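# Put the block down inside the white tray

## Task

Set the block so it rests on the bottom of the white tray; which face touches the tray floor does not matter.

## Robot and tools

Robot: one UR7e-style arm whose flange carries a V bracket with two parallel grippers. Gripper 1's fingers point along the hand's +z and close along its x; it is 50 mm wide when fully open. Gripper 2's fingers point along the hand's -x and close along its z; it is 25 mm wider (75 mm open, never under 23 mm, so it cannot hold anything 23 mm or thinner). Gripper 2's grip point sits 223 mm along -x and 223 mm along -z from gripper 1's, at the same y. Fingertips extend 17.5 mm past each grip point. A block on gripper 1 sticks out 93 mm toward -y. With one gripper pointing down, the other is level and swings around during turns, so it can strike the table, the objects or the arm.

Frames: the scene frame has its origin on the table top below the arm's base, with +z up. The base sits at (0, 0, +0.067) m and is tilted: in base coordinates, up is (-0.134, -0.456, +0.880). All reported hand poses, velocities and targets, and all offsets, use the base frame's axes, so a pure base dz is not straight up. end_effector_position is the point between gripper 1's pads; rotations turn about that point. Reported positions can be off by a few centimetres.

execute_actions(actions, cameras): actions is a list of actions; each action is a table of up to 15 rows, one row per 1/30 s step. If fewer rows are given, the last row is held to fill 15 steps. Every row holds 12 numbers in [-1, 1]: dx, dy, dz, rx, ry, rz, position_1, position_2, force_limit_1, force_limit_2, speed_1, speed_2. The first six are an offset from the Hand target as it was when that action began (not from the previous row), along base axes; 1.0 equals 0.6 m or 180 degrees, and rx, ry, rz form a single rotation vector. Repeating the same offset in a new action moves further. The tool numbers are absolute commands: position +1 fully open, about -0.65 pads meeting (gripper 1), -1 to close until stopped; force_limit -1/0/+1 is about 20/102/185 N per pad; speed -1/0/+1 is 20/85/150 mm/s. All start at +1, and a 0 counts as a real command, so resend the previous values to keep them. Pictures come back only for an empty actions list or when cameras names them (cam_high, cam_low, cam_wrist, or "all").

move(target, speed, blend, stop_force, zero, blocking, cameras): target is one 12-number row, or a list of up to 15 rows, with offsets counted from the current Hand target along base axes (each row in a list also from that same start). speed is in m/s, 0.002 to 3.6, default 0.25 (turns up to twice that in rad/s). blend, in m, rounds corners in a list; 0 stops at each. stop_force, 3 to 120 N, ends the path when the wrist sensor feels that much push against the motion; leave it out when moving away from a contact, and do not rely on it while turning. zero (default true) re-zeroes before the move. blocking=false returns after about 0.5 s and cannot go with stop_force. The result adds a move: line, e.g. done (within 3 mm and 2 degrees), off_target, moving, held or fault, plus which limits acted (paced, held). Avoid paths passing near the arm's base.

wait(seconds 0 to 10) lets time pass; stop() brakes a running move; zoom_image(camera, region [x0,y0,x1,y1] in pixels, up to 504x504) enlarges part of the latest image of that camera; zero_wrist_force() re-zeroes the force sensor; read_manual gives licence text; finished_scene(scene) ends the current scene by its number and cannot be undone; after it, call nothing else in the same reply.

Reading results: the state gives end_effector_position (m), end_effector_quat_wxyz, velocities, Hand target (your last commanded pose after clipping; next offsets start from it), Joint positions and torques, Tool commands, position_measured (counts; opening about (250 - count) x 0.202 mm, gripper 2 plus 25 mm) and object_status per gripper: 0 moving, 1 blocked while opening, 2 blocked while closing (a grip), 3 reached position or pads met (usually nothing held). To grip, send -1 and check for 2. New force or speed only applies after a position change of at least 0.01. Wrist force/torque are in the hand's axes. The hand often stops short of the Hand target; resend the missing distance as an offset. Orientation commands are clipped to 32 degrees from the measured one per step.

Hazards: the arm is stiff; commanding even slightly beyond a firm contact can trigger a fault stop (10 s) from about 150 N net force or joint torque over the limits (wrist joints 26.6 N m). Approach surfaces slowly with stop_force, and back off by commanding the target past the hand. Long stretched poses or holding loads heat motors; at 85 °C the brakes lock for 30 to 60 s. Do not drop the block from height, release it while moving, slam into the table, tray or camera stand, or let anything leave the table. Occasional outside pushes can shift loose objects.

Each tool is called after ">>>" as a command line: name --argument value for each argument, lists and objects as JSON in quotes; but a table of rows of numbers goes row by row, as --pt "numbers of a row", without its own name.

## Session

>>> execute_actions --actions '[]'

Scene clock: 0.00 s.
end_effector_position=(+0.2135, +0.2111, +0.3260) position_measured=(+3, +3) object_status=(+3, +3) end_effector_quat_wxyz=(-0.412, -0.024, +0.911, -0.014)
Joint positions: [0.218 -1.727 1.773 -1.553 -1.567 -1.407]
Joint velocities: within noise
Joint torques (N m): no reading
Wrist force (N): no reading
Wrist torque (N m): no reading
Wrist force, peak (N): no reading
Hand target: +0.2135, +0.2111, +0.3260; -0.412, -0.024, +0.911, -0.014
Tool commands: gripper/position_1=+1.0 gripper/position_2=+1.0 gripper/force_limit_1=+1.0 gripper/force_limit_2=+1.0 gripper/speed_1=+1.0 gripper/speed_2=+1.0

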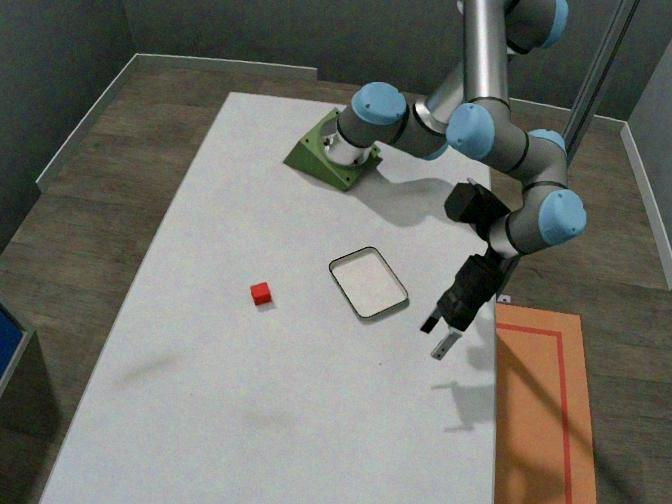

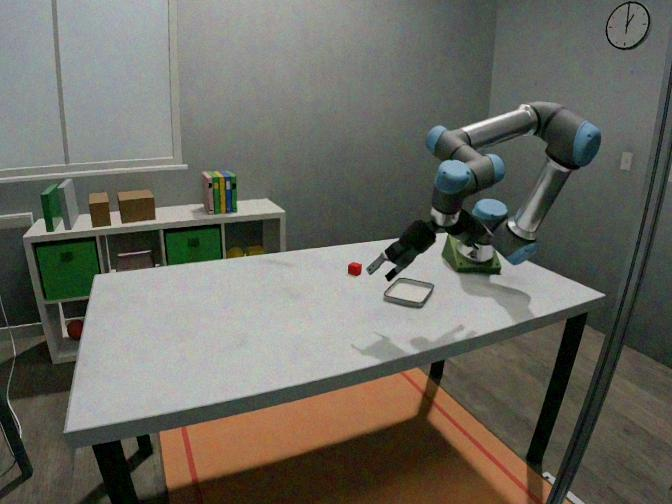

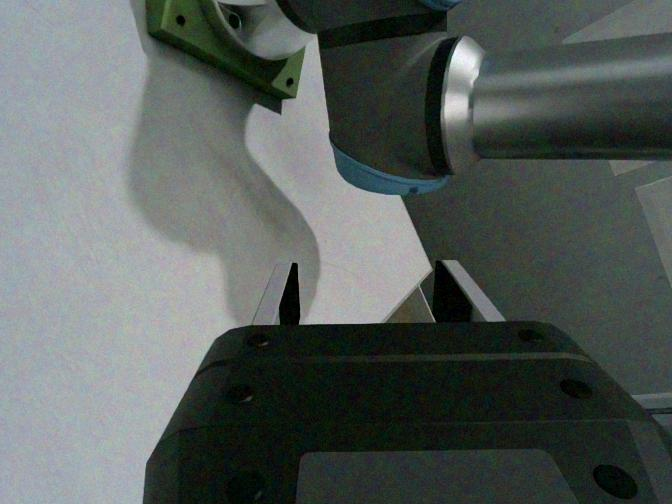

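>>> move --target '[0.3922,-0.542,-0.2952,0.0859,-0.2583,-0.2447,1,1,-0.7,1,0,1]' --speed 0.5 --cameras '["cam_wrist"]'

>>> zoom_image --camera "cam_wrist" --region '[230, 110, 470, 290]'

Scene clock: 8.97 s.
end_effector_position=(+0.4488, -0.1140, +0.1489) position_measured=(+3, +3) object_status=(+3, +3) end_effector_quat_wxyz=(+0.001, +0.264, +0.933, +0.245)
Joint positions: [-0.86 -1.566 2.217 -2.813 -1.031 -1.515]
Joint torques (N m): [-6.38 -11.2 -37.15 -7.16 1.22 2.55]
Wrist force (N): [1.0 3.5 2.0]
Wrist torque (N m): [0.33 -0.76 -0.17]
Wrist force, peak (N): [1.0 4.6 0.5]
Hand target: +0.4488, -0.1141, +0.1489; +0.002, +0.264, +0.933, +0.245
Off the commanded pose: 0.000 m, 0 deg.
move: done
Images, in order (width x height): cam_wrist 672x504.

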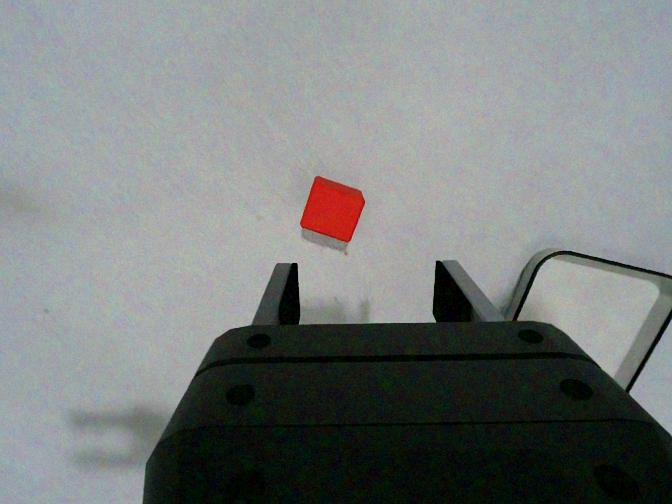

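Scaled by 2.100 from the camera's 672x504 image, which has a finer 960x720 frame.

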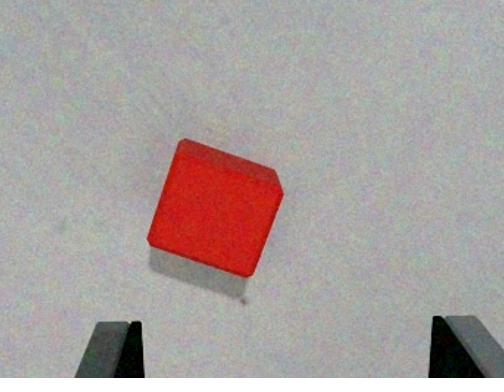

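>>> move --pt "0.0488 0.0868 -0.156 0.0145 0.0494 -0.0953 1 1 -0.7 1 0 1" --pt "0.0605 0.1263 -0.2323 0.0145 0.0494 -0.0953 1 1 -0.7 1 0 1" --pt "0.0605 0.1263 -0.2323 0.0145 0.0494 -0.0953 -1 1 -0.7 1 0 1" --pt "0.0443 0.0717 -0.1267 0.0145 0.0494 -0.0953 -1 1 -0.7 1 0 1" --pt "-0.1153 0.3972 0.0178 0.0145 0.0494 -0.0953 -1 1 -0.7 1 0 1" --pt "-0.1063 0.4275 -0.0408 0.0145 0.0494 -0.0953 -1 1 -0.7 1 0 1" --speed '[0.35,0.15,0.2,0.3,0.4,0.25]' --blend '[0.005,0,0,0.02,0.02,0]' --cameras '["cam_wrist"]'

Scene clock: 20.53 s.
end_effector_position=(+0.3850, +0.1424, +0.1244) position_measured=(+39, +3) object_status=(+2, +3) end_effector_quat_wxyz=(-0.040, +0.418, +0.875, +0.242) end_effector_velocity=(+0.001, +0.001, +0.001) end_effector_angular_velocity=(-0.002, -0.005, +0.001)
Joint positions: [-0.26 -1.822 2.488 -2.854 -1.604 -0.787]
Joint velocities: [0.004 0 0 -0.005 -0.003 0.002]
Joint torques (N m): [2.25 -5.42 -29 -7.06 -4.2 2.39]
Wrist force (N): [1.0 3.7 1.8]
Wrist torque (N m): [0.36 -0.79 -0.18]
Wrist force, peak (N): [-20.8 -1.7 -108.6]
Hand target: +0.3851, +0.1424, +0.1244; -0.040, +0.418, +0.875, +0.242
Off the commanded pose: 0.000 m, 0 deg.
move: done
Images, in order (width x height): cam_wrist 672x504.

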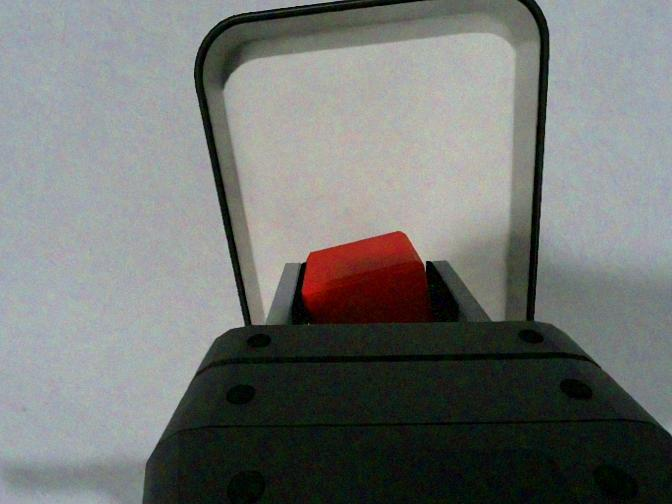

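>>> zoom_image --camera "cam_wrist" --region '[270, 210, 470, 330]'

Scaled by 2.520 from the camera's 672x504 image, which has a finer 960x720 frame.

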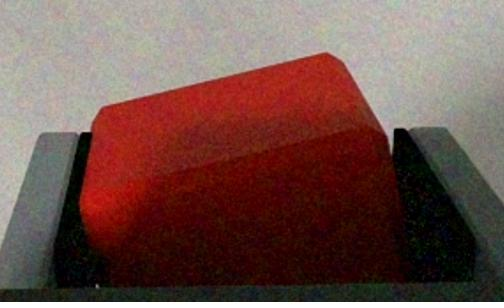

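>>> move --target '[-0.0153,0.0265,-0.032,0,0,0,-1,1,-0.7,1,0,1]' --speed 0.15

>>> move --target '[0.0036,0.0122,-0.0235,0,0,0,-1,1,-0.7,1,0,1]' --speed 0.01 --stop_force 4 --cameras '["cam_wrist"]'

Scene clock: 26.03 s.
end_effector_position=(+0.3759, +0.1583, +0.1053) position_measured=(+39, +3) object_status=(+2, +3) end_effector_quat_wxyz=(-0.040, +0.418, +0.875, +0.242) end_effector_velocity=(+0.000, +0.001, -0.001) end_effector_angular_velocity=(+0.000, -0.001, +0.000)
Joint positions: [-0.212 -1.792 2.531 -2.926 -1.632 -0.749]
Joint velocities: [0.002 0.003 0.001 -0.005 -0.001 0.002]
Joint torques (N m): [2.49 -7.71 -12.67 -7.09 -4.42 2.84]
Wrist force (N): [1.3 3.3 2.4]
Wrist torque (N m): [0.27 -0.84 -0.14]
Wrist force, peak (N): [1.5 3.6 2.8]
Hand target: +0.3759, +0.1583, +0.1052; -0.040, +0.418, +0.875, +0.242
Off the commanded pose: 0.000 m, 0 deg.
move: done

Scene clock: 28.03 s.
end_effector_position=(+0.3768, +0.1615, +0.0990) position_measured=(+39, +3) object_status=(+2, +3) end_effector_quat_wxyz=(-0.040, +0.418, +0.875, +0.242)
Joint positions: [-0.2 -1.769 2.537 -2.954 -1.639 -0.739]
Joint torques (N m): [-16.93 -22.88 -28.93 -4.15 -0.52 -2.55]
Wrist force (N): [2.0 0.4 -5.9]
Wrist torque (N m): [0.19 -0.68 -0.15]
Wrist force, peak (N): [11.5 -6.6 -30.7]
Hand target: +0.3768, +0.1615, +0.0990; -0.040, +0.418, +0.875, +0.242 (not the last commanded pose)
Off the commanded pose: 0.009 m, 0 deg.
move: contact
Images, in order (width x height): cam_wrist 672x504.

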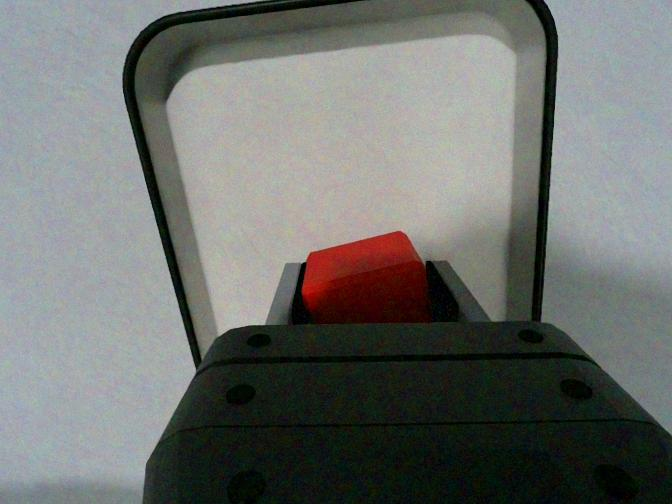

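>>> execute_actions --actions '[[[0,0,0,0,0,0,1,1,-0.7,1,-0.7,1]]]'

>>> move --target '[-0.0179,-0.0608,0.1173,0,0,0,1,1,-0.7,1,-0.7,1]' --speed 0.2 --cameras '["cam_wrist"]'

Scene clock: 30.10 s.
end_effector_position=(+0.3768, +0.1615, +0.0991) position_measured=(+3, +3) object_status=(+3, +3) end_effector_quat_wxyz=(-0.040, +0.418, +0.875, +0.242)
Joint positions: [-0.2 -1.769 2.537 -2.954 -1.639 -0.739]
Joint torques (N m): [-16.42 -23.12 -26.85 -5.79 -1.65 -2.47]
Wrist force (N): [0.9 3.6 2.1]
Wrist torque (N m): [0.33 -0.76 -0.15]
Wrist force, peak (N): [2.2 0.4 -6.1]
Hand target: +0.3768, +0.1615, +0.0990; -0.040, +0.418, +0.875, +0.242
Off the commanded pose: 0.000 m, 0 deg.

Scene clock: 31.37 s.
end_effector_position=(+0.3661, +0.1251, +0.1694) position_measured=(+3, +3) object_status=(+3, +3) end_effector_quat_wxyz=(-0.040, +0.418, +0.875, +0.242)
Joint positions: [-0.341 -1.988 2.448 -2.649 -1.557 -0.854]
Joint torques (N m): [-17.71 -18.63 -36.26 -4.17 -1.09 -2.95]
Wrist force (N): [1.5 3.2 1.7]
Wrist torque (N m): [0.21 -0.88 -0.09]
Wrist force, peak (N): [1.0 3.5 4.6]
Hand target: +0.3661, +0.1250, +0.1694; -0.040, +0.418, +0.875, +0.242
Off the commanded pose: 0.000 m, 0 deg.
move: done
Images, in order (width x height): cam_wrist 672x504.

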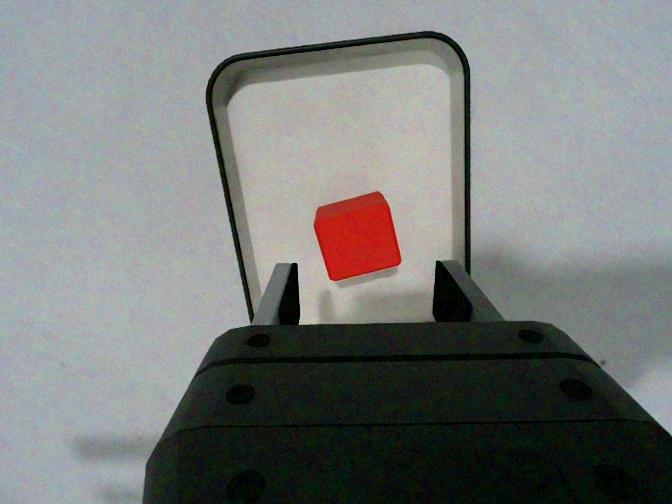

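Flat on the tray floor.

>>> finished_scene --scene 3

The scene is finished: the task was done.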